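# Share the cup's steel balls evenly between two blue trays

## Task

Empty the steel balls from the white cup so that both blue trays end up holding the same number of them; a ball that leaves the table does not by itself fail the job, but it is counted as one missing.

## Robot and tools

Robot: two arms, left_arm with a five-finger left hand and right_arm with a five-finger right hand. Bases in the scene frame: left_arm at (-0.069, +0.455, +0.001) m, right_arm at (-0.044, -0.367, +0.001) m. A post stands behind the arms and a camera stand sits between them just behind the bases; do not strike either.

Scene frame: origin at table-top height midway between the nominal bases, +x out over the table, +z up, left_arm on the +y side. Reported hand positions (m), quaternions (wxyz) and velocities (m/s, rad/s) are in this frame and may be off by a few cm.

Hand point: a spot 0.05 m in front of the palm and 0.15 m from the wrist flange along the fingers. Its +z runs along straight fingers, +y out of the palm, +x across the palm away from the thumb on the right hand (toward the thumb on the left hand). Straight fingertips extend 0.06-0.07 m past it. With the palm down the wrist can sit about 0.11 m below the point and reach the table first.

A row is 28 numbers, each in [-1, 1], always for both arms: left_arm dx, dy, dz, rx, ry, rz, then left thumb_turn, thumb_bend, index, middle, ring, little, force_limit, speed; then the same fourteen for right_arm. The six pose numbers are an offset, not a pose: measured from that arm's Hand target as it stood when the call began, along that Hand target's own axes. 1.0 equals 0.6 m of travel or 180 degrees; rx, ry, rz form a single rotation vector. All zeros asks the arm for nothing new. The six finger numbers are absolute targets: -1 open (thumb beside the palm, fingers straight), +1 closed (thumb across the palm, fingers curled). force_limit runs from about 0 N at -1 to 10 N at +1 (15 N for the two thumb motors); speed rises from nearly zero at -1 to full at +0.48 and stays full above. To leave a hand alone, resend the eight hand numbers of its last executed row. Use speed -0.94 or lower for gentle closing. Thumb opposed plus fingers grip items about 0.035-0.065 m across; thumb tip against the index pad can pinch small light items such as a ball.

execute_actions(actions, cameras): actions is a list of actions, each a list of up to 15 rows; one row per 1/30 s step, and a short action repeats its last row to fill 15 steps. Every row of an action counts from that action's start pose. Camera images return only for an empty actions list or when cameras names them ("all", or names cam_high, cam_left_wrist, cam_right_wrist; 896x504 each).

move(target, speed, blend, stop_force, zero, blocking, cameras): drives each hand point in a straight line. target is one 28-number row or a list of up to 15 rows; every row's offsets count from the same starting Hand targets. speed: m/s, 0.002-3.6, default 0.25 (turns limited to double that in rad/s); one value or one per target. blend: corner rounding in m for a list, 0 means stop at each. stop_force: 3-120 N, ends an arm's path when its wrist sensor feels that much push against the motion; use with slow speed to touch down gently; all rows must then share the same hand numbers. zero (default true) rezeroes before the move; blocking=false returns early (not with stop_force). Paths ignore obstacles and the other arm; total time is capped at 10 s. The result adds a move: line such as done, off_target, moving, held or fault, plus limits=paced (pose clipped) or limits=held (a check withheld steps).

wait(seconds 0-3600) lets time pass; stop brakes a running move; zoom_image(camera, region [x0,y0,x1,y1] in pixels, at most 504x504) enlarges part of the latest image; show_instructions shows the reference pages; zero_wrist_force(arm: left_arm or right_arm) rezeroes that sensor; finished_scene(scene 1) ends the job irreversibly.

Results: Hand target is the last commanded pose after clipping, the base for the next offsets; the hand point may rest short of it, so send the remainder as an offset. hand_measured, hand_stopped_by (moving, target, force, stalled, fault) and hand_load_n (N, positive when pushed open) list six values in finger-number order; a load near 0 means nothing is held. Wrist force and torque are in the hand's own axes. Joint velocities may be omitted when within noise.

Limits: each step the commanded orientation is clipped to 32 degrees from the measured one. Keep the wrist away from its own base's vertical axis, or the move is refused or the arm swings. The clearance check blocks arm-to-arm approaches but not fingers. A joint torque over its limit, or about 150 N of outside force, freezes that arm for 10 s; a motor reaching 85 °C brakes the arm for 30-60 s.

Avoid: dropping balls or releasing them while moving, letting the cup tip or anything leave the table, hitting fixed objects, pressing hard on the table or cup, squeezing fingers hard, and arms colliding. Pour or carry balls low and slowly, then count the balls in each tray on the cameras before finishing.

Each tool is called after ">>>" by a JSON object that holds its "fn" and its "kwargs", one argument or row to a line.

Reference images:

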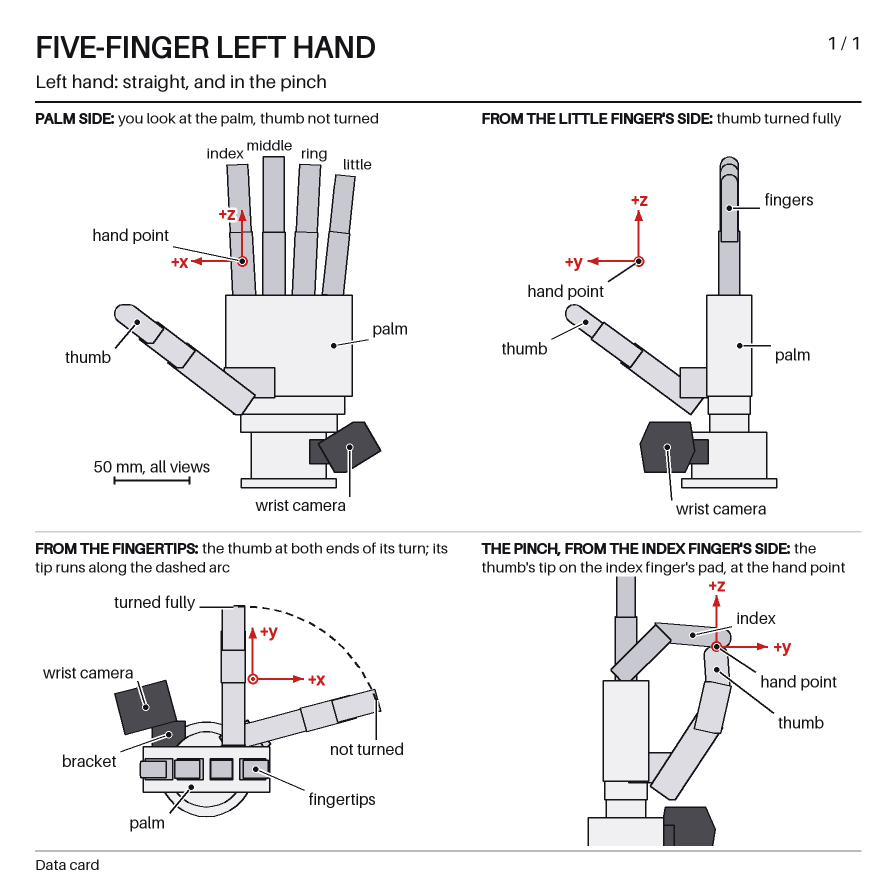

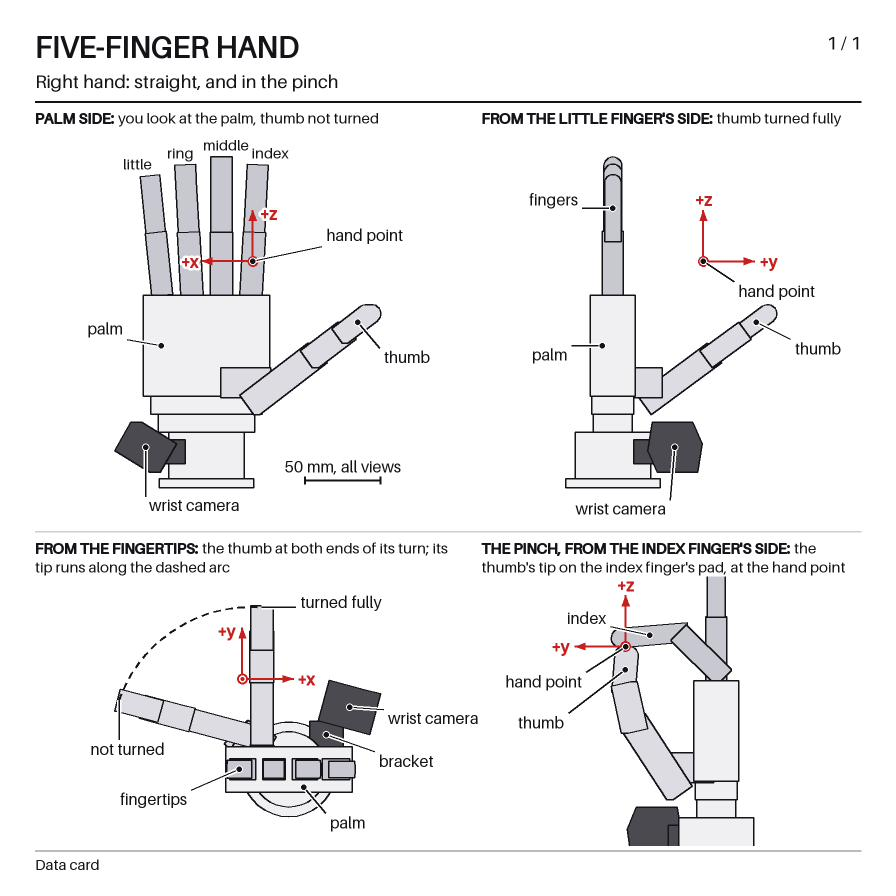

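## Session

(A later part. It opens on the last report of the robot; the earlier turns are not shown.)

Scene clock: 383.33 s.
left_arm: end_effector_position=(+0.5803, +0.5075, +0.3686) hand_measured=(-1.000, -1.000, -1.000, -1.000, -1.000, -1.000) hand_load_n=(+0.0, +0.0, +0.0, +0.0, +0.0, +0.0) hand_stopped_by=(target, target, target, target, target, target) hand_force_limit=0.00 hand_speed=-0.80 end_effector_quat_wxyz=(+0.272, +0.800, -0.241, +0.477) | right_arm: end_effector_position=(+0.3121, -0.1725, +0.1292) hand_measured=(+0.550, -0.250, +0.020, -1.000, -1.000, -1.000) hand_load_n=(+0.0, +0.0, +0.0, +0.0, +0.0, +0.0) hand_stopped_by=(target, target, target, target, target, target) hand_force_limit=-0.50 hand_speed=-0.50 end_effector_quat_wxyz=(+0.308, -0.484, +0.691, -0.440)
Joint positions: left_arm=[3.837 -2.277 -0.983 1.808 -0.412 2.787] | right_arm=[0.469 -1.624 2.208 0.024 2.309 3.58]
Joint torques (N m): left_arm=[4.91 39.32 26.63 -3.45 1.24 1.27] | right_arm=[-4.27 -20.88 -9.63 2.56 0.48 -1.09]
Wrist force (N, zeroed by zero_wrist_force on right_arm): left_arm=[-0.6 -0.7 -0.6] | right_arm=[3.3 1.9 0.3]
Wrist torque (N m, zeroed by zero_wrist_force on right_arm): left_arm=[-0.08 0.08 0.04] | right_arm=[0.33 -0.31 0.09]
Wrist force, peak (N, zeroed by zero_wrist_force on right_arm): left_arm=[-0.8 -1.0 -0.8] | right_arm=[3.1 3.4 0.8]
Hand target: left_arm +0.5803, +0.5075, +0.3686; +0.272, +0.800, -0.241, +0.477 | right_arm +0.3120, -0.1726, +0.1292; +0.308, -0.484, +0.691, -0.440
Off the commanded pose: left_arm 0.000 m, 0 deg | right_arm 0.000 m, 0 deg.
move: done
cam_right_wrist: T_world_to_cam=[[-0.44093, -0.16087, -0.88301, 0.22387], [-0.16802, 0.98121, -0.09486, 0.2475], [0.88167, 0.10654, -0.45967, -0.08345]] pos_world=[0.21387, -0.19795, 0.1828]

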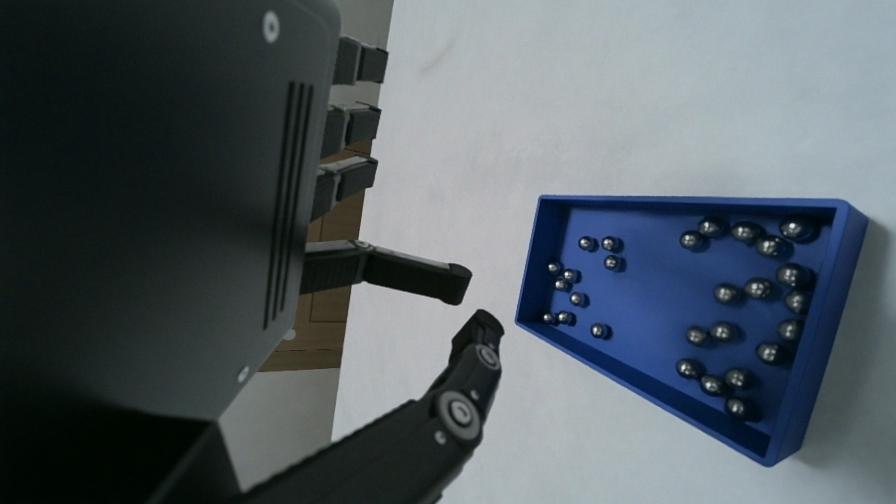

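>>> {"fn": "move", "kwargs": {
  "target": [0,0,0,0,0,0,-1,-1,-1,-1,-1,-1,0,-0.8,0.0279,0.1259,0.1366,0,0.0655,0.0305,0.55,-0.25,0.02,-1,-1,-1,-0.5,-0.5],
  "speed": 0.15,
  "cameras": ["cam_right_wrist"]
}}

>>> {"fn": "zoom_image", "kwargs": {
  "camera": "cam_right_wrist",
  "region": [400, 200, 580, 380]
}}

Scene clock: 394.80 s.
left_arm: end_effector_position=(+0.5803, +0.5075, +0.3686) hand_measured=(-1.000, -1.000, -1.000, -1.000, -1.000, -1.000) hand_load_n=(+0.0, +0.0, +0.0, +0.0, +0.0, +0.0) hand_stopped_by=(target, target, target, target, target, target) hand_force_limit=0.00 hand_speed=-0.80 end_effector_quat_wxyz=(+0.272, +0.800, -0.241, +0.477) | right_arm: end_effector_position=(+0.3462, -0.2028, +0.0262) hand_measured=(+0.550, -0.250, +0.020, -1.000, -1.000, -1.000) hand_load_n=(+0.0, +0.0, +0.0, +0.0, +0.0, -0.5) hand_stopped_by=(target, target, target, target, target, target) hand_force_limit=-0.50 hand_speed=-0.50 end_effector_quat_wxyz=(+0.256, -0.402, +0.741, -0.472)
Joint positions: left_arm=[3.837 -2.277 -0.983 1.808 -0.412 2.787] | right_arm=[0.434 -1.286 2.2 -0.179 2.46 3.753]
Joint torques (N m): left_arm=[5.34 40.11 26.49 -3.6 1.25 1.29] | right_arm=[7.99 -11.67 -3.06 1.4 0.63 -0.3]
Wrist force (N, zeroed by zero_wrist_force on right_arm): left_arm=[-0.7 -0.8 -0.7] | right_arm=[3.5 2.0 0.0]
Wrist torque (N m, zeroed by zero_wrist_force on right_arm): left_arm=[-0.11 0.09 0.04] | right_arm=[0.36 -0.36 0.13]
Wrist force, peak (N, zeroed by zero_wrist_force on right_arm): left_arm=[-1.0 -1.0 -0.6] | right_arm=[3.1 3.3 0.8]
Hand target: left_arm +0.5803, +0.5075, +0.3686; +0.272, +0.800, -0.241, +0.477 | right_arm +0.3461, -0.2028, +0.0261; +0.256, -0.402, +0.741, -0.472
Off the commanded pose: left_arm 0.000 m, 0 deg | right_arm 0.000 m, 0 deg.
move: done
cam_right_wrist: T_world_to_cam=[[-0.46596, -0.05761, -0.88293, 0.17262], [0.05715, 0.99384, -0.095, 0.19782], [0.88296, -0.09473, -0.4598, -0.1988]] pos_world=[0.24466, -0.20549, 0.07979]

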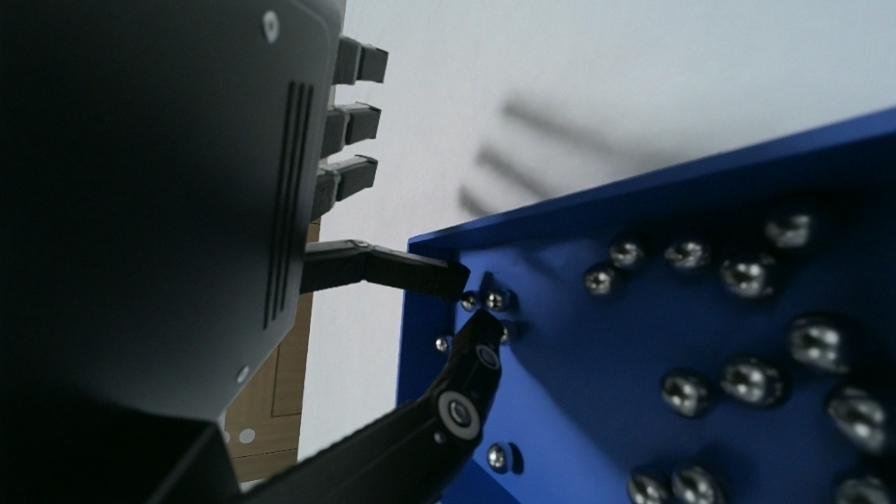

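Scaled by 2.800 from the camera's image (finer frame: 1280x720).

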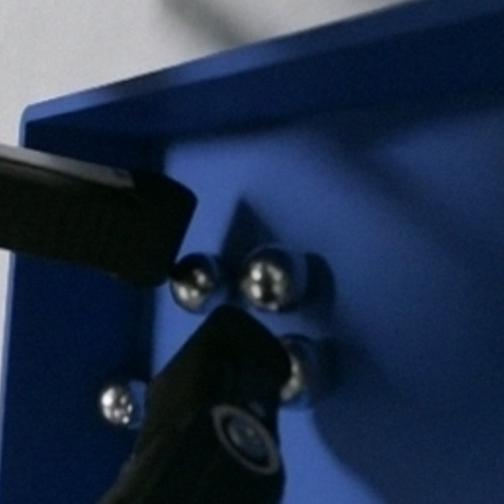

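>>> {"fn": "move", "kwargs": {
  "target": [0,0,0,0,0,0,-1,-1,-1,-1,-1,-1,0,-0.8,0.0027,0.0115,0.0082,0,0,0,0.55,-0.25,0.02,-1,-1,-1,-0.5,-0.85],
  "speed": 0.03,
  "stop_force": 6,
  "cameras": ["cam_right_wrist"]
}}

>>> {"fn": "zoom_image", "kwargs": {
  "camera": "cam_right_wrist",
  "region": [400, 200, 580, 380]
}}

Scene clock: 397.80 s.
left_arm: end_effector_position=(+0.5803, +0.5075, +0.3686) hand_measured=(-1.000, -1.000, -1.000, -1.000, -1.000, -1.000) hand_load_n=(+0.0, +0.0, +0.0, +0.0, +0.0, +0.0) hand_stopped_by=(target, target, target, target, target, target) hand_force_limit=0.00 hand_speed=-0.80 end_effector_quat_wxyz=(+0.272, +0.800, -0.241, +0.477) | right_arm: end_effector_position=(+0.3462, -0.2032, +0.0241) hand_measured=(+0.550, -0.250, +0.020, -1.000, -1.000, -1.000) hand_load_n=(+0.0, +0.0, +1.5, +0.0, -0.5, +0.0) hand_stopped_by=(target, target, target, target, target, target) hand_force_limit=-0.50 hand_speed=-0.85 end_effector_quat_wxyz=(+0.256, -0.402, +0.741, -0.472)
Joint positions: left_arm=[3.837 -2.277 -0.983 1.808 -0.412 2.787] | right_arm=[0.432 -1.282 2.202 -0.187 2.458 3.752]
Joint torques (N m): left_arm=[4.78 39.62 27.43 -3.56 1.25 1.37] | right_arm=[8.37 -32.82 -18.55 -0.77 1.54 1.93]
Wrist force (N, zeroed by zero_wrist_force on right_arm): left_arm=[-0.9 -0.7 -0.6] | right_arm=[3.4 -3.7 -1.1]
Wrist torque (N m, zeroed by zero_wrist_force on right_arm): left_arm=[-0.09 0.13 0.02] | right_arm=[0.27 -0.28 0.07]
Wrist force, peak (N, zeroed by zero_wrist_force on right_arm): left_arm=[-0.8 -1.0 -0.7] | right_arm=[4.3 -7.6 -1.5]
Hand target: left_arm +0.5803, +0.5075, +0.3686; +0.272, +0.800, -0.241, +0.477 | right_arm +0.3462, -0.2032, +0.0241; +0.256, -0.402, +0.741, -0.472 (not the last commanded pose)
Off the commanded pose: left_arm 0.000 m, 0 deg | right_arm 0.007 m, 0 deg.
move: contact (right_arm)
cam_right_wrist: T_world_to_cam=[[-0.46596, -0.05761, -0.88293, 0.17079], [0.05715, 0.99384, -0.095, 0.19801], [0.88296, -0.09473, -0.4598, -0.19989]] pos_world=[0.24476, -0.20589, 0.07769]

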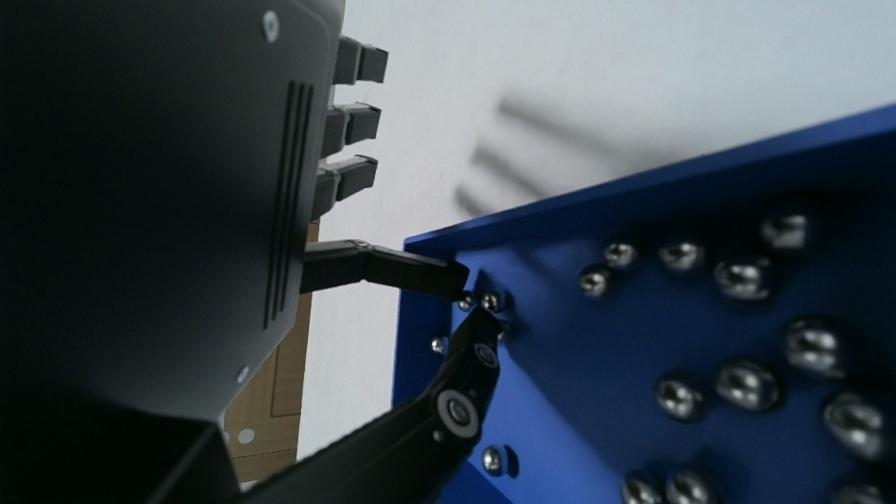

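Scaled by 2.800 from the camera's image (finer frame: 1280x720).

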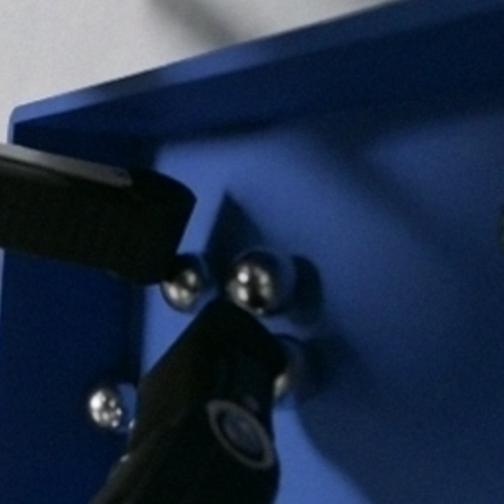

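>>> {"fn": "move", "kwargs": {
  "target": [
    [0,0,0,0,0,0,-1,-1,-1,-1,-1,-1,0,-0.8,0,-0.0695,-0.0324,0,0,0,0.55,-0.25,0.02,-1,-1,-1,-0.5,-0.85],
    [0,0,0,0,0,0,-1,-1,-1,-1,-1,-1,0,-0.8,-0.0073,-0.0663,-0.0393,0,-0.2165,-0.101,0.55,-0.25,0.02,-1,-1,-1,-0.5,-0.85],
    [0,0,0,0,0,0,-1,-1,-1,-1,-1,-1,0,-0.8,-0.0073,0.0002,-0.0083,0,-0.2165,-0.101,0.55,-0.25,0.02,-1,-1,-1,-0.5,-0.85]
  ],
  "speed": 0.2,
  "cameras": ["cam_right_wrist"]
}}

>>> {"fn": "zoom_image", "kwargs": {
  "camera": "cam_right_wrist",
  "region": [400, 200, 580, 380]
}}

Scene clock: 407.93 s.
left_arm: end_effector_position=(+0.5803, +0.5075, +0.3686) hand_measured=(-1.000, -1.000, -1.000, -1.000, -1.000, -1.000) hand_load_n=(+0.0, +0.0, +0.0, +0.0, +0.0, +0.0) hand_stopped_by=(target, target, target, target, target, target) hand_force_limit=0.00 hand_speed=-0.80 end_effector_quat_wxyz=(+0.272, +0.800, -0.241, +0.477) | right_arm: end_effector_position=(+0.3447, -0.1971, +0.0261) hand_measured=(+0.550, -0.250, +0.020, -1.000, -1.000, -1.000) hand_load_n=(+0.0, +0.5, +0.0, -0.5, +0.0, +0.0) hand_stopped_by=(target, target, target, target, target, target) hand_force_limit=-0.50 hand_speed=-0.85 end_effector_quat_wxyz=(-0.412, +0.646, -0.542, +0.345)
Joint positions: left_arm=[3.837 -2.277 -0.983 1.808 -0.412 2.787] | right_arm=[-0.174 -1.609 2.529 -0.462 1.273 2.998]
Joint torques (N m): left_arm=[5.32 37.98 27.15 -3.45 1.11 1.22] | right_arm=[-1.13 -0.51 -11.61 -2.33 -0.7 -0.37]
Wrist force (N, zeroed by zero_wrist_force on right_arm): left_arm=[-0.6 -0.8 -0.5] | right_arm=[3.2 2.2 0.1]
Wrist torque (N m, zeroed by zero_wrist_force on right_arm): left_arm=[-0.10 0.08 0.04] | right_arm=[0.33 -0.28 0.01]
Wrist force, peak (N, zeroed by zero_wrist_force on right_arm): left_arm=[-0.8 -1.0 -0.7] | right_arm=[3.8 -4.1 -1.3]
Hand target: left_arm +0.5803, +0.5075, +0.3686; +0.272, +0.800, -0.241, +0.477 | right_arm +0.3447, -0.1971, +0.0261; -0.412, +0.646, -0.542, +0.345
Off the commanded pose: left_arm 0.000 m, 0 deg | right_arm 0.000 m, 0 deg.
move: done
cam_right_wrist: T_world_to_cam=[[-0.3014, -0.36006, -0.8829, 0.05588], [-0.63602, 0.76578, -0.09518, 0.38612], [0.71038, 0.53286, -0.45981, -0.0139]] pos_world=[0.2723, -0.26816, 0.07969]

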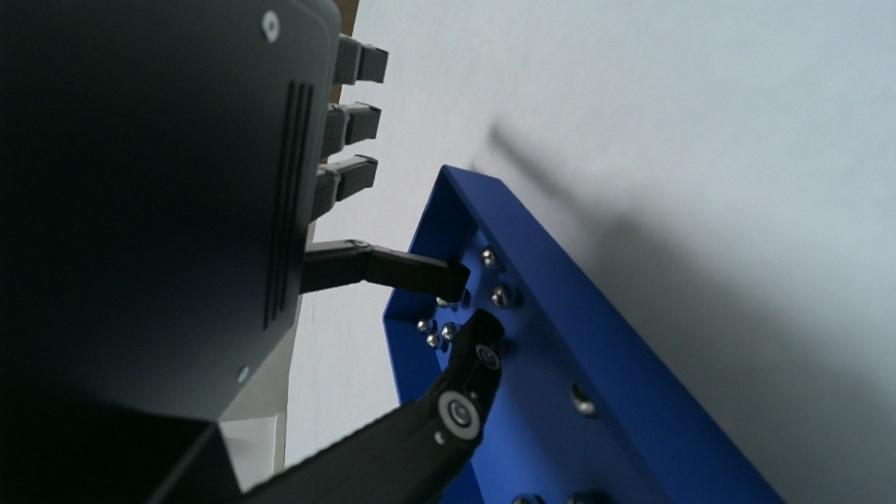

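Scaled by 2.800 from the camera's image (finer frame: 1280x720).

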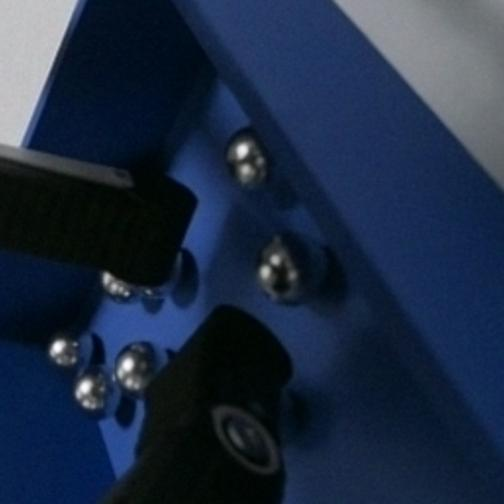

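>>> {"fn": "move", "kwargs": {
  "target": [0,0,0,0,0,0,-1,-1,-1,-1,-1,-1,0,-0.8,0.0057,0.01,0.011,0,0,0,0.55,-0.25,0.1,-1,-1,-1,-0.5,-0.6],
  "speed": 0.02,
  "stop_force": 8,
  "cameras": ["cam_right_wrist"]
}}

>>> {"fn": "zoom_image", "kwargs": {
  "camera": "cam_right_wrist",
  "region": [400, 200, 580, 380]
}}

Scene clock: 414.70 s.
left_arm: end_effector_position=(+0.5803, +0.5075, +0.3686) hand_measured=(-1.000, -1.000, -1.000, -1.000, -1.000, -1.000) hand_load_n=(+0.0, +0.0, +0.0, +0.0, +0.0, +0.0) hand_stopped_by=(target, target, target, target, target, target) hand_force_limit=0.00 hand_speed=-0.80 end_effector_quat_wxyz=(+0.272, +0.800, -0.241, +0.477) | right_arm: end_effector_position=(+0.3487, -0.1998, +0.0178) hand_measured=(+0.550, -0.250, +0.100, -1.000, -1.000, -1.000) hand_load_n=(+0.0, +0.0, +0.0, +0.0, +0.0, -0.5) hand_stopped_by=(target, target, target, target, target, target) hand_force_limit=-0.50 hand_speed=-0.60 end_effector_quat_wxyz=(-0.412, +0.646, -0.542, +0.345)
Joint positions: left_arm=[3.837 -2.277 -0.983 1.808 -0.412 2.787] | right_arm=[-0.186 -1.574 2.532 -0.498 1.262 2.992]
Joint torques (N m): left_arm=[3.99 39.94 26.62 -3.36 1.09 1.32] | right_arm=[10 -22.28 -14.05 2.05 1.11 1.78]
Wrist force (N, zeroed by zero_wrist_force on right_arm): left_arm=[-0.6 -0.7 -0.5] | right_arm=[2.9 2.1 0.3]
Wrist torque (N m, zeroed by zero_wrist_force on right_arm): left_arm=[-0.09 0.09 0.04] | right_arm=[0.32 -0.25 0.09]
Wrist force, peak (N, zeroed by zero_wrist_force on right_arm): left_arm=[-0.8 -1.1 -0.7] | right_arm=[3.2 2.5 0.8]
Hand target: left_arm +0.5803, +0.5075, +0.3686; +0.272, +0.800, -0.241, +0.477 | right_arm +0.3487, -0.1998, +0.0178; -0.412, +0.646, -0.542, +0.345
Off the commanded pose: left_arm 0.000 m, 0 deg | right_arm 0.000 m, 0 deg.
move: done
cam_right_wrist: T_world_to_cam=[[-0.30134, -0.36013, -0.88289, 0.0488], [-0.63605, 0.76575, -0.09525, 0.39004], [0.71038, 0.53286, -0.45981, -0.01902]] pos_world=[0.2763, -0.27096, 0.07149]

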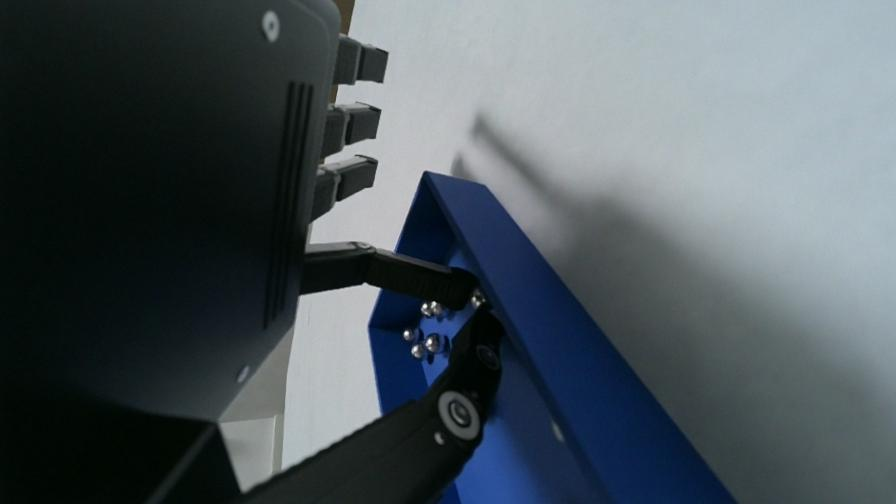

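Scaled by 2.800 from the camera's image (finer frame: 1280x720).

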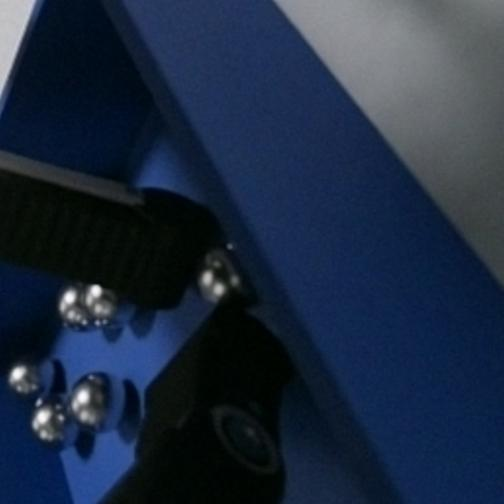

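>>> {"fn": "move", "kwargs": {
  "target": [
    [0,0,0,0,0,0,-1,-1,-1,-1,-1,-1,0,-0.8,0,0,0,0,0,0,0.55,-0.25,0.4,-1,-1,-1,-0.5,-0.85],
    [0,0,0,0,0,0,-1,-1,-1,-1,-1,-1,0,-0.8,0,-0.0755,-0.0352,0,0,0,0.55,-0.25,0.4,-1,-1,-1,-0.5,-0.85]
  ],
  "speed": 0.08,
  "cameras": ["cam_right_wrist"]
}}

>>> {"fn": "zoom_image", "kwargs": {
  "camera": "cam_right_wrist",
  "region": [400, 200, 580, 380]
}}

Scene clock: 417.57 s.
left_arm: end_effector_position=(+0.5803, +0.5075, +0.3686) hand_measured=(-1.000, -1.000, -1.000, -1.000, -1.000, -1.000) hand_load_n=(+0.0, +0.0, +0.0, +0.0, +0.0, +0.0) hand_stopped_by=(target, target, target, target, target, target) hand_force_limit=0.00 hand_speed=-0.80 end_effector_quat_wxyz=(+0.272, +0.800, -0.241, +0.477) | right_arm: end_effector_position=(+0.3488, -0.1998, +0.0679) hand_measured=(+0.550, -0.250, +0.224, -1.000, -1.000, -1.000) hand_load_n=(+0.5, +2.5, +3.0, +0.0, +0.0, +0.0) hand_stopped_by=(target, target, force, target, target, target) hand_force_limit=-0.50 hand_speed=-0.85 end_effector_quat_wxyz=(-0.412, +0.646, -0.542, +0.346)
Joint positions: left_arm=[3.837 -2.277 -0.983 1.808 -0.412 2.787] | right_arm=[-0.186 -1.722 2.467 -0.286 1.262 2.992]
Joint torques (N m): left_arm=[4.59 38.19 27.41 -3.51 1.13 1.3] | right_arm=[-13.1 -3.31 -5.97 -0.21 -1.36 -1.59]
Wrist force (N, zeroed by zero_wrist_force on right_arm): left_arm=[-0.8 -0.8 -0.7] | right_arm=[3.1 2.0 0.0]
Wrist torque (N m, zeroed by zero_wrist_force on right_arm): left_arm=[-0.09 0.11 0.03] | right_arm=[0.31 -0.27 0.09]
Wrist force, peak (N, zeroed by zero_wrist_force on right_arm): left_arm=[-0.7 -1.1 -0.6] | right_arm=[3.8 2.5 0.3]
Hand target: left_arm +0.5803, +0.5075, +0.3686; +0.272, +0.800, -0.241, +0.477 | right_arm +0.3487, -0.1998, +0.0678; -0.412, +0.646, -0.542, +0.345
Off the commanded pose: left_arm 0.000 m, 0 deg | right_arm 0.000 m, 0 deg.
move: done
cam_right_wrist: T_world_to_cam=[[-0.30106, -0.36018, -0.88297, 0.09289], [-0.63606, 0.76571, -0.09548, 0.39488], [0.71049, 0.53287, -0.45962, 0.00385]] pos_world=[0.2764, -0.27096, 0.12149]

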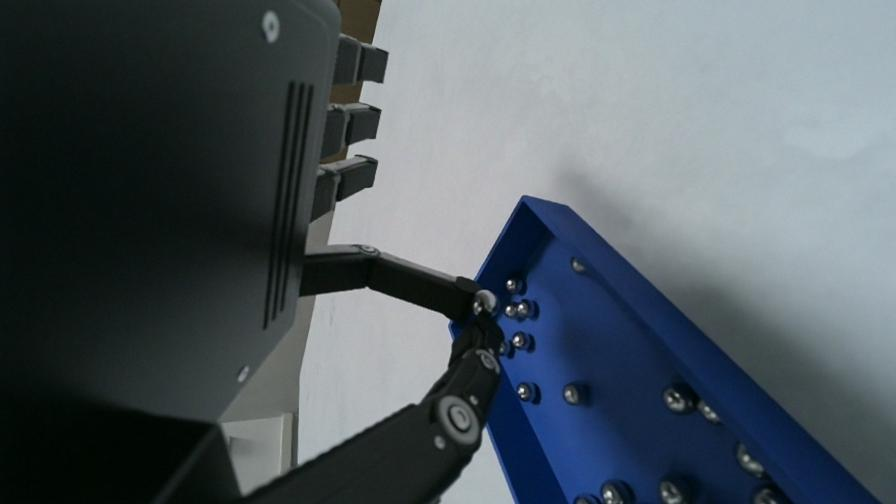

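Scaled by 2.800 from the camera's image (finer frame: 1280x720).

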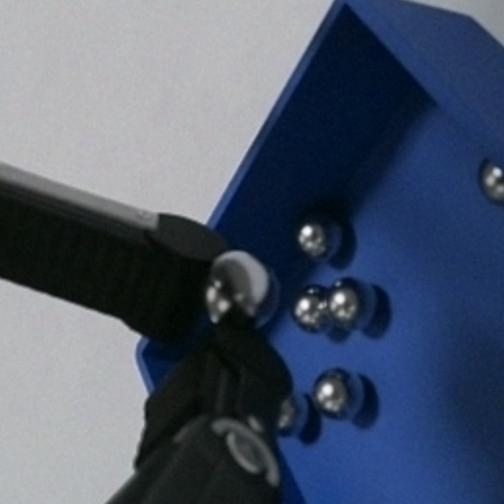

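>>> {"fn": "move", "kwargs": {
  "target": [
    [0,0,0,0,0,0,-1,-1,-1,-1,-1,-1,0,-0.8,0,-0.0755,-0.0352,0,0,0,0.55,-0.25,0.4,-1,-1,-1,-0.5,-0.85],
    [0,0,0,0,0,0,-1,-1,-1,-1,-1,-1,0,-0.8,-0.6512,-0.0963,0.0097,0,0.0503,0.0235,0.55,-0.25,0.4,-1,-1,-1,-0.5,-0.85],
    [0,0,0,0,0,0,-1,-1,-1,-1,-1,-1,0,-0.8,-0.6512,0.0397,0.073,0,0.0503,0.0235,0.55,-0.25,0.4,-1,-1,-1,-0.5,-0.85]
  ],
  "speed": [0.2,0.3,0.12],
  "blend": 0.02,
  "cameras": ["cam_right_wrist"]
}}

>>> {"fn": "move", "kwargs": {
  "target": [
    [0,0,0,0,0,0,-1,-1,-1,-1,-1,-1,0,-0.8,0,0,0,0,0,0,0.55,-0.25,0.02,-1,-1,-1,-0.5,-0.5],
    [0,0,0,0,0,0,-1,-1,-1,-1,-1,-1,0,-0.8,0,-0.1359,-0.0634,0,0,0,0.55,-0.25,0.02,-1,-1,-1,-0.5,-0.5],
    [0,0,0,0,0,0,-1,-1,-1,-1,-1,-1,0,-0.8,0.61,-0.1706,-0.0758,0,0.1007,0.047,0.55,-0.25,0.02,-1,-1,-1,-0.5,-0.5]
  ],
  "speed": 0.3,
  "blend": [0,0.02,0],
  "cameras": ["cam_right_wrist","cam_high"]
}}

>>> {"fn": "zoom_image", "kwargs": {
  "camera": "cam_high",
  "region": [470, 140, 540, 210]
}}

>>> {"fn": "zoom_image", "kwargs": {
  "camera": "cam_right_wrist",
  "region": [530, 190, 890, 480]
}}

Scene clock: 423.80 s.
left_arm: end_effector_position=(+0.5803, +0.5075, +0.3686) hand_measured=(-1.000, -1.000, -1.000, -1.000, -1.000, -1.000) hand_load_n=(+0.0, +0.0, +0.5, +0.0, +0.0, +0.0) hand_stopped_by=(target, target, target, target, target, target) hand_force_limit=0.00 hand_speed=-0.80 end_effector_quat_wxyz=(+0.272, +0.800, -0.241, +0.477) | right_arm: end_effector_position=(+0.3101, +0.1900, +0.0277) hand_measured=(+0.550, -0.250, +0.224, -1.000, -1.000, -1.000) hand_load_n=(+0.5, +3.0, +3.0, +0.0, +0.0, +0.0) hand_stopped_by=(target, target, force, target, target, target) hand_force_limit=-0.50 hand_speed=-0.85 end_effector_quat_wxyz=(-0.380, +0.596, -0.596, +0.380)
Joint positions: left_arm=[3.837 -2.277 -0.983 1.808 -0.412 2.787] | right_arm=[1.023 -0.861 1.47 0.137 2.47 3.768]
Joint torques (N m): left_arm=[4.61 38.59 27.1 -3.5 0.93 1.21] | right_arm=[8.28 -51.2 -22.79 2.06 1.17 -1.93]
Wrist force (N, zeroed by zero_wrist_force on right_arm): left_arm=[-0.8 -0.7 -0.6] | right_arm=[3.3 2.1 -0.1]
Wrist torque (N m, zeroed by zero_wrist_force on right_arm): left_arm=[-0.09 0.10 0.03] | right_arm=[0.37 -0.31 0.15]
Wrist force, peak (N, zeroed by zero_wrist_force on right_arm): left_arm=[-1.0 -0.9 -0.7] | right_arm=[5.2 0.6 -0.9]
Hand target: left_arm +0.5803, +0.5075, +0.3686; +0.272, +0.800, -0.241, +0.477 | right_arm +0.3101, +0.1901, +0.0277; -0.380, +0.596, -0.596, +0.380
Off the commanded pose: left_arm 0.000 m, 0 deg | right_arm 0.000 m, 0 deg.
move: done
cam_right_wrist: T_world_to_cam=[[-0.35939, -0.30234, -0.88285, 0.19321], [-0.49344, 0.86456, -0.0952, 0.00488], [0.79206, 0.40142, -0.4599, -0.19515]] pos_world=[0.22642, 0.13253, 0.08129]

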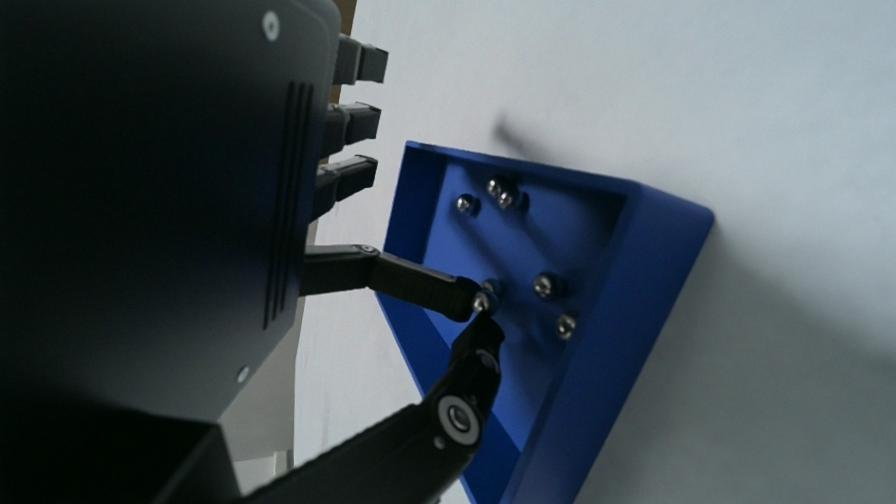

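Scene clock: 426.37 s.
left_arm: end_effector_position=(+0.5803, +0.5075, +0.3686) hand_measured=(-1.000, -1.000, -1.000, -1.000, -1.000, -1.000) hand_load_n=(+0.0, +0.0, +0.0, +0.0, +0.0, -0.5) hand_stopped_by=(target, target, target, target, target, target) hand_force_limit=0.00 hand_speed=-0.80 end_effector_quat_wxyz=(+0.272, +0.800, -0.241, +0.477) | right_arm: end_effector_position=(+0.3122, -0.1759, +0.1397) hand_measured=(+0.550, -0.250, +0.020, -1.000, -1.000, -1.000) hand_load_n=(+0.0, +0.0, +0.0, +0.0, +0.0, +0.0) hand_stopped_by=(target, target, target, target, target, target) hand_force_limit=-0.50 hand_speed=-0.50 end_effector_quat_wxyz=(+0.308, -0.484, +0.691, -0.440)
Joint positions: left_arm=[3.837 -2.277 -0.983 1.808 -0.412 2.787] | right_arm=[0.457 -1.649 2.199 0.053 2.299 3.571]
Joint torques (N m): left_arm=[4.55 38.84 27.3 -3.39 1.11 1.21] | right_arm=[-12.37 -22.41 -11.01 2.75 0.33 0.18]
Wrist force (N, zeroed by zero_wrist_force on right_arm): left_arm=[-0.6 -1.0 -0.5] | right_arm=[3.0 2.2 0.1]
Wrist torque (N m, zeroed by zero_wrist_force on right_arm): left_arm=[-0.14 0.08 0.05] | right_arm=[0.38 -0.25 -0.01]
Wrist force, peak (N, zeroed by zero_wrist_force on right_arm): left_arm=[-0.7 -1.1 -0.6] | right_arm=[3.4 4.2 1.2]
Hand target: left_arm +0.5803, +0.5075, +0.3686; +0.272, +0.800, -0.241, +0.477 | right_arm +0.3121, -0.1759, +0.1397; +0.308, -0.484, +0.691, -0.440
Off the commanded pose: left_arm 0.000 m, 0 deg | right_arm 0.000 m, 0 deg.
move: done
cam_right_wrist: T_world_to_cam=[[-0.44093, -0.16087, -0.88301, 0.23259], [-0.16802, 0.98121, -0.09486, 0.25183], [0.88167, 0.10654, -0.45967, -0.07826]] pos_world=[0.21387, -0.20134, 0.19329]
Images, in order (width x height): cam_high 896x504, cam_right_wrist 896x504.

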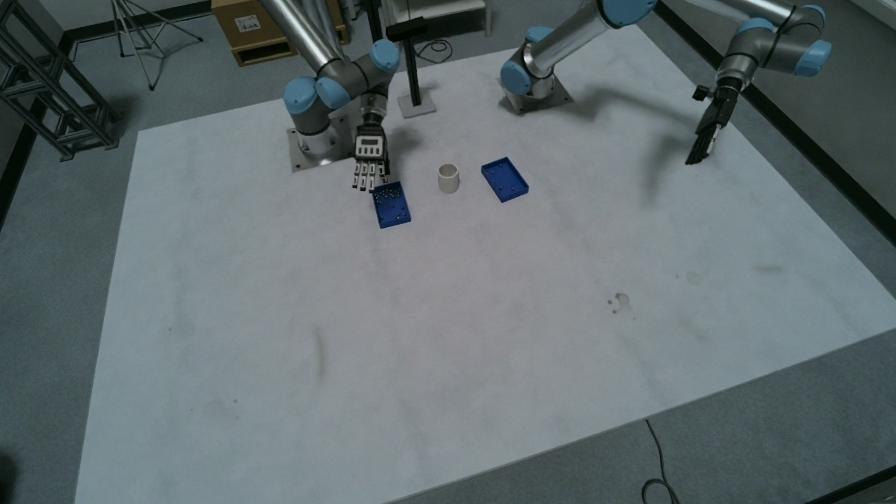

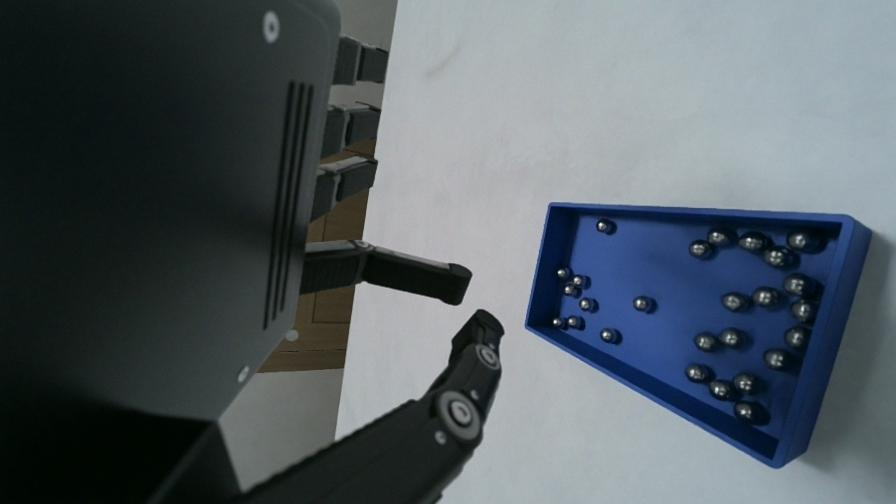

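Scaled by 7.200 from the camera's image (finer frame: 1280x720).

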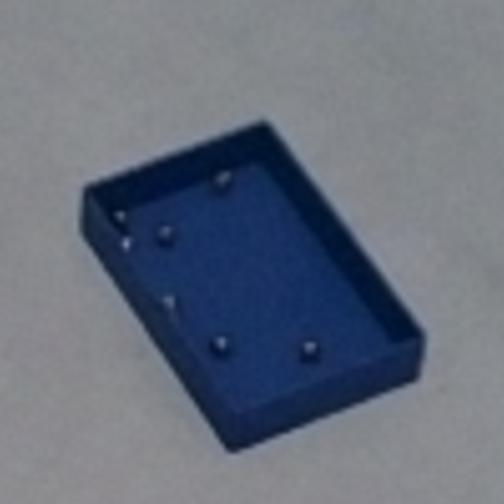

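Scaled by 1.400 from the camera's image (finer frame: 1280x720).

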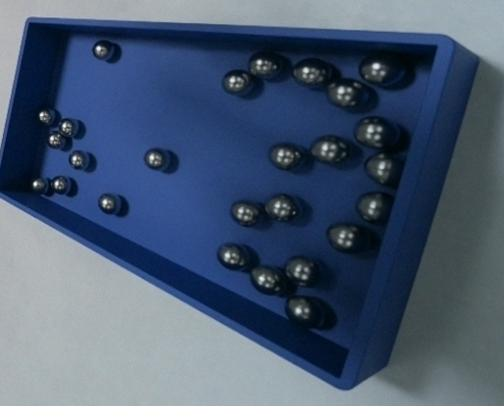

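>>> {"fn": "move", "kwargs": {
  "target": [0,0,0,0,0,0,-1,-1,-1,-1,-1,-1,0,-0.8,-0.0067,0.1622,0.1007,0,0,0,0.55,-0.25,0.02,-1,-1,-1,-0.5,-0.5],
  "speed": 0.15,
  "cameras": ["cam_right_wrist"]
}}

>>> {"fn": "zoom_image", "kwargs": {
  "camera": "cam_right_wrist",
  "region": [400, 200, 580, 380]
}}

Scene clock: 430.63 s.
left_arm: end_effector_position=(+0.5803, +0.5075, +0.3686) hand_measured=(-1.000, -1.000, -1.000, -1.000, -1.000, -1.000) hand_load_n=(+0.0, +0.0, +0.0, +0.0, +0.0, +0.0) hand_stopped_by=(target, target, target, target, target, target) hand_force_limit=0.00 hand_speed=-0.80 end_effector_quat_wxyz=(+0.272, +0.800, -0.241, +0.477) | right_arm: end_effector_position=(+0.3263, -0.1769, +0.0259) hand_measured=(+0.550, -0.250, +0.020, -1.000, -1.000, -1.000) hand_load_n=(+0.0, +0.0, +0.0, +0.0, +0.0, +0.0) hand_stopped_by=(target, target, target, target, target, target) hand_force_limit=-0.50 hand_speed=-0.50 end_effector_quat_wxyz=(+0.308, -0.484, +0.691, -0.440)
Joint positions: left_arm=[3.837 -2.277 -0.983 1.808 -0.412 2.787] | right_arm=[0.428 -1.401 2.324 -0.335 2.275 3.549]
Joint torques (N m): left_arm=[4.38 39.01 27.38 -3.48 0.95 1.21] | right_arm=[7.8 -10.84 -18 -1.33 1.94 1.55]
Wrist force (N, zeroed by zero_wrist_force on right_arm): left_arm=[-0.7 -0.9 -0.7] | right_arm=[3.4 1.8 -0.1]
Wrist torque (N m, zeroed by zero_wrist_force on right_arm): left_arm=[-0.12 0.09 0.04] | right_arm=[0.31 -0.33 0.11]
Wrist force, peak (N, zeroed by zero_wrist_force on right_arm): left_arm=[-1.0 -0.9 -0.7] | right_arm=[3.3 3.4 0.4]
Hand target: left_arm +0.5803, +0.5075, +0.3686; +0.272, +0.800, -0.241, +0.477 | right_arm +0.3263, -0.1768, +0.0259; +0.308, -0.484, +0.691, -0.440
Off the commanded pose: left_arm 0.000 m, 0 deg | right_arm 0.000 m, 0 deg.
move: done
cam_right_wrist: T_world_to_cam=[[-0.44116, -0.16109, -0.88285, 0.13831], [-0.16798, 0.98119, -0.09509, 0.24432], [0.88157, 0.10635, -0.45993, -0.14294]] pos_world=[0.22807, -0.20225, 0.07959]

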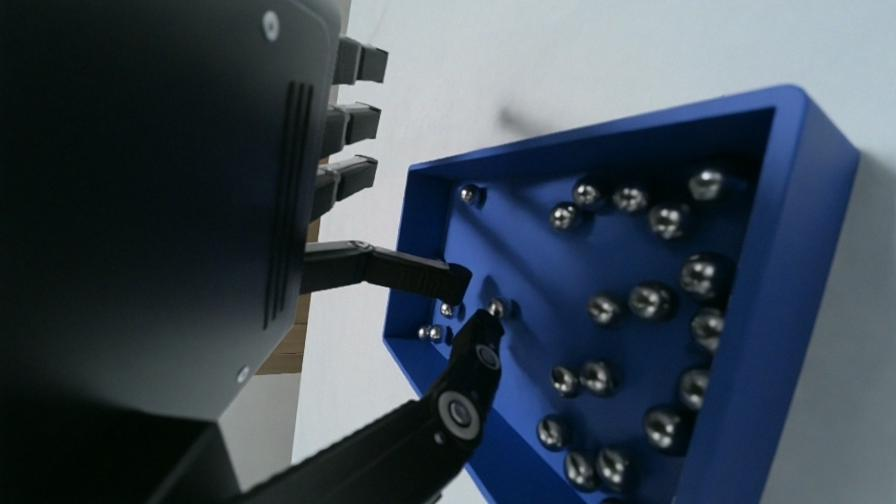

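Scaled by 2.800 from the camera's image (finer frame: 1280x720).

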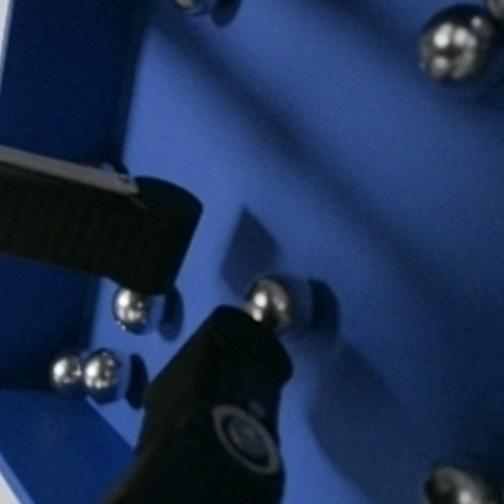

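>>> {"fn": "move", "kwargs": {
  "target": [0,0,0,0,0,0,-1,-1,-1,-1,-1,-1,0,-0.8,0,0.0122,0.0057,0,0,0,0.55,-0.25,0.02,-1,-1,-1,-0.5,-0.85],
  "speed": 0.03,
  "stop_force": 8
}}

>>> {"fn": "move", "kwargs": {
  "target": [
    [0,0,0,0,0,0,-1,-1,-1,-1,-1,-1,0,-0.8,0,0,0,0,0,0,0.55,-0.25,0.4,-1,-1,-1,-0.5,-0.85],
    [0,0,0,0,0,0,-1,-1,-1,-1,-1,-1,0,-0.8,0,-0.1359,-0.0634,0,0,0,0.55,-0.25,0.4,-1,-1,-1,-0.5,-0.85],
    [0,0,0,0,0,0,-1,-1,-1,-1,-1,-1,0,-0.8,-0.5653,-0.0522,-0.2832,0,-0.1007,-0.047,0.55,-0.25,0.4,-1,-1,-1,-0.5,-0.85],
    [0,0,0,0,0,0,-1,-1,-1,-1,-1,-1,0,-0.8,-0.5653,0.0838,-0.2198,0,-0.1007,-0.047,0.55,-0.25,0.4,-1,-1,-1,-0.5,-0.85]
  ],
  "speed": [0.1,0.15,0.3,0.12],
  "blend": [0,0.02,0.02,0],
  "cameras": ["cam_right_wrist"]
}}

Scene clock: 434.23 s.
left_arm: end_effector_position=(+0.5803, +0.5075, +0.3686) hand_measured=(-1.000, -1.000, -1.000, -1.000, -1.000, -1.000) hand_load_n=(-0.5, +0.0, +0.0, +0.0, +0.0, +0.0) hand_stopped_by=(target, target, target, target, target, target) hand_force_limit=0.00 hand_speed=-0.80 end_effector_quat_wxyz=(+0.272, +0.800, -0.241, +0.477) | right_arm: end_effector_position=(+0.3263, -0.1768, +0.0179) hand_measured=(+0.550, -0.250, +0.020, -1.000, -1.000, -1.000) hand_load_n=(+0.0, +0.0, +0.0, +0.0, +0.0, +0.0) hand_stopped_by=(target, target, target, target, target, target) hand_force_limit=-0.50 hand_speed=-0.85 end_effector_quat_wxyz=(+0.308, -0.484, +0.691, -0.440)
Joint positions: left_arm=[3.837 -2.277 -0.983 1.808 -0.412 2.787] | right_arm=[0.428 -1.38 2.331 -0.364 2.276 3.55]
Joint torques (N m): left_arm=[4.07 39.28 26.72 -3.55 1.1 1.35] | right_arm=[5.1 -28.75 -20.05 2.66 1.39 -1.12]
Wrist force (N, zeroed by zero_wrist_force on right_arm): left_arm=[-0.9 -0.8 -0.6] | right_arm=[3.2 2.1 -0.1]
Wrist torque (N m, zeroed by zero_wrist_force on right_arm): left_arm=[-0.10 0.13 0.03] | right_arm=[0.36 -0.27 0.09]
Wrist force, peak (N, zeroed by zero_wrist_force on right_arm): left_arm=[-1.0 -1.0 -0.7] | right_arm=[3.5 2.2 0.1]
Hand target: left_arm +0.5803, +0.5075, +0.3686; +0.272, +0.800, -0.241, +0.477 | right_arm +0.3263, -0.1768, +0.0179; +0.308, -0.484, +0.691, -0.440
Off the commanded pose: left_arm 0.000 m, 0 deg | right_arm 0.000 m, 0 deg.
move: done

Scene clock: 437.93 s.
left_arm: end_effector_position=(+0.5803, +0.5075, +0.3686) hand_measured=(-1.000, -1.000, -1.000, -1.000, -1.000, -1.000) hand_load_n=(+0.0, +0.0, +0.0, +0.0, +0.0, +0.0) hand_stopped_by=(target, target, target, target, target, target) hand_force_limit=0.00 hand_speed=-0.80 end_effector_quat_wxyz=(+0.272, +0.800, -0.241, +0.477) | right_arm: end_effector_position=(+0.3100, +0.1900, +0.0281) hand_measured=(+0.550, -0.250, +0.198, -1.000, -1.000, -1.000) hand_load_n=(+0.0, +2.5, +3.0, +0.0, +0.0, +0.0) hand_stopped_by=(target, target, force, target, target, target) hand_force_limit=-0.50 hand_speed=-0.85 end_effector_quat_wxyz=(-0.380, +0.596, -0.596, +0.380)
Joint positions: left_arm=[3.837 -2.277 -0.983 1.808 -0.412 2.787] | right_arm=[1.023 -0.861 1.469 0.138 2.47 3.768]
Joint torques (N m): left_arm=[4.13 40.29 26.63 -3.39 0.88 1.32] | right_arm=[-12.26 -50.9 -21.87 2.13 -0.22 -1.25]
Wrist force (N, zeroed by zero_wrist_force on right_arm): left_arm=[-1.0 -0.7 -0.5] | right_arm=[3.3 2.2 0.1]
Wrist torque (N m, zeroed by zero_wrist_force on right_arm): left_arm=[-0.08 0.14 0.02] | right_arm=[0.37 -0.32 0.11]
Wrist force, peak (N, zeroed by zero_wrist_force on right_arm): left_arm=[-0.9 -1.1 -0.6] | right_arm=[3.4 3.5 0.7]
Hand target: left_arm +0.5803, +0.5075, +0.3686; +0.272, +0.800, -0.241, +0.477 | right_arm +0.3100, +0.1901, +0.0281; -0.380, +0.596, -0.596, +0.380
Off the commanded pose: left_arm 0.000 m, 0 deg | right_arm 0.000 m, 0 deg.
move: done
cam_right_wrist: T_world_to_cam=[[-0.35931, -0.30243, -0.88285, 0.19356], [-0.49355, 0.86448, -0.09527, 0.00496], [0.79203, 0.4015, -0.45988, -0.19497]] pos_world=[0.22641, 0.13253, 0.08169]

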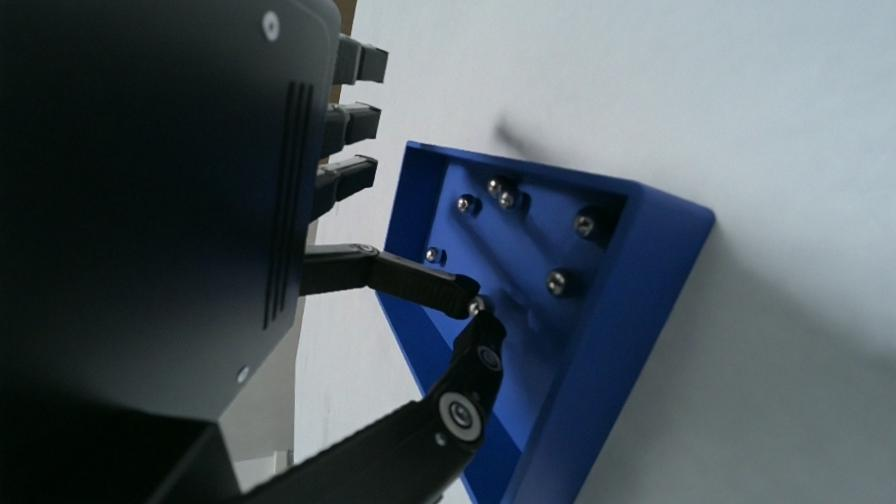

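>>> {"fn": "move", "kwargs": {
  "target": [
    [0,0,0,0,0,0,-1,-1,-1,-1,-1,-1,0,-0.8,0,0,0,0,0,0,0.55,-0.25,0.02,-1,-1,-1,-0.5,-0.5],
    [0,0,0,0,0,0,-1,-1,-1,-1,-1,-1,0,-0.8,0,-0.1359,-0.0634,0,0,0,0.55,-0.25,0.02,-1,-1,-1,-0.5,-0.5],
    [0,0,0,0,0,0,-1,-1,-1,-1,-1,-1,0,-0.8,0.61,-0.1706,-0.0758,0,0.1007,0.047,0.55,-0.25,0.02,-1,-1,-1,-0.5,-0.5]
  ],
  "speed": 0.3,
  "blend": [0,0.02,0],
  "cameras": ["cam_right_wrist"]
}}

>>> {"fn": "zoom_image", "kwargs": {
  "camera": "cam_right_wrist",
  "region": [530, 190, 890, 480]
}}

Scene clock: 442.17 s.
left_arm: end_effector_position=(+0.5803, +0.5075, +0.3686) hand_measured=(-1.000, -1.000, -1.000, -1.000, -1.000, -1.000) hand_load_n=(+0.0, +0.0, +0.0, +0.0, +0.0, +0.0) hand_stopped_by=(target, target, target, target, target, target) hand_force_limit=0.00 hand_speed=-0.80 end_effector_quat_wxyz=(+0.272, +0.800, -0.241, +0.477) | right_arm: end_effector_position=(+0.3121, -0.1759, +0.1401) hand_measured=(+0.550, -0.250, +0.020, -1.000, -1.000, -1.000) hand_load_n=(+0.0, +0.0, +0.0, +0.0, -0.5, +0.0) hand_stopped_by=(target, target, target, target, target, target) hand_force_limit=-0.50 hand_speed=-0.50 end_effector_quat_wxyz=(+0.308, -0.484, +0.691, -0.440)
Joint positions: left_arm=[3.837 -2.277 -0.983 1.808 -0.412 2.787] | right_arm=[0.457 -1.65 2.198 0.054 2.299 3.571]
Joint torques (N m): left_arm=[4.57 37.92 27 -3.66 0.79 1.17] | right_arm=[-12.69 -24.18 -10.61 2.54 0.36 0.31]
Wrist force (N, zeroed by zero_wrist_force on right_arm): left_arm=[-0.7 -0.8 -0.6] | right_arm=[3.0 1.8 0.0]
Wrist torque (N m, zeroed by zero_wrist_force on right_arm): left_arm=[-0.10 0.10 0.04] | right_arm=[0.33 -0.25 -0.04]
Wrist force, peak (N, zeroed by zero_wrist_force on right_arm): left_arm=[-0.9 -0.9 -0.6] | right_arm=[3.5 4.7 1.0]
Hand target: left_arm +0.5803, +0.5075, +0.3686; +0.272, +0.800, -0.241, +0.477 | right_arm +0.3121, -0.1759, +0.1400; +0.308, -0.484, +0.691, -0.440
Off the commanded pose: left_arm 0.000 m, 0 deg | right_arm 0.000 m, 0 deg.
move: done
cam_right_wrist: T_world_to_cam=[[-0.44093, -0.16087, -0.88301, 0.23295], [-0.16802, 0.98121, -0.09486, 0.25187], [0.88167, 0.10654, -0.45967, -0.07808]] pos_world=[0.21387, -0.20134, 0.1937]

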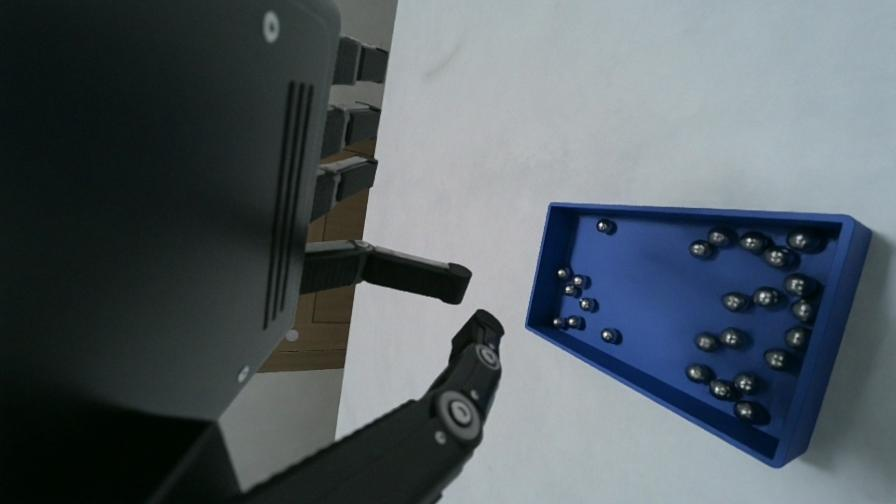

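Scaled by 1.400 from the camera's image (finer frame: 1280x720).

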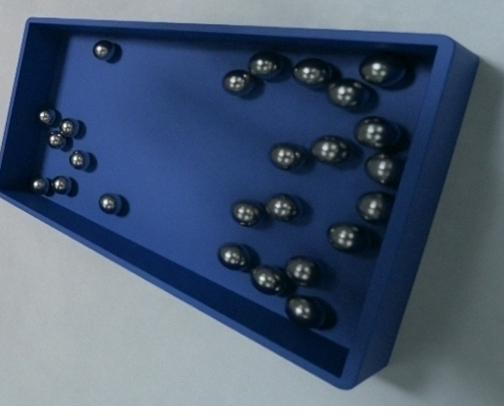

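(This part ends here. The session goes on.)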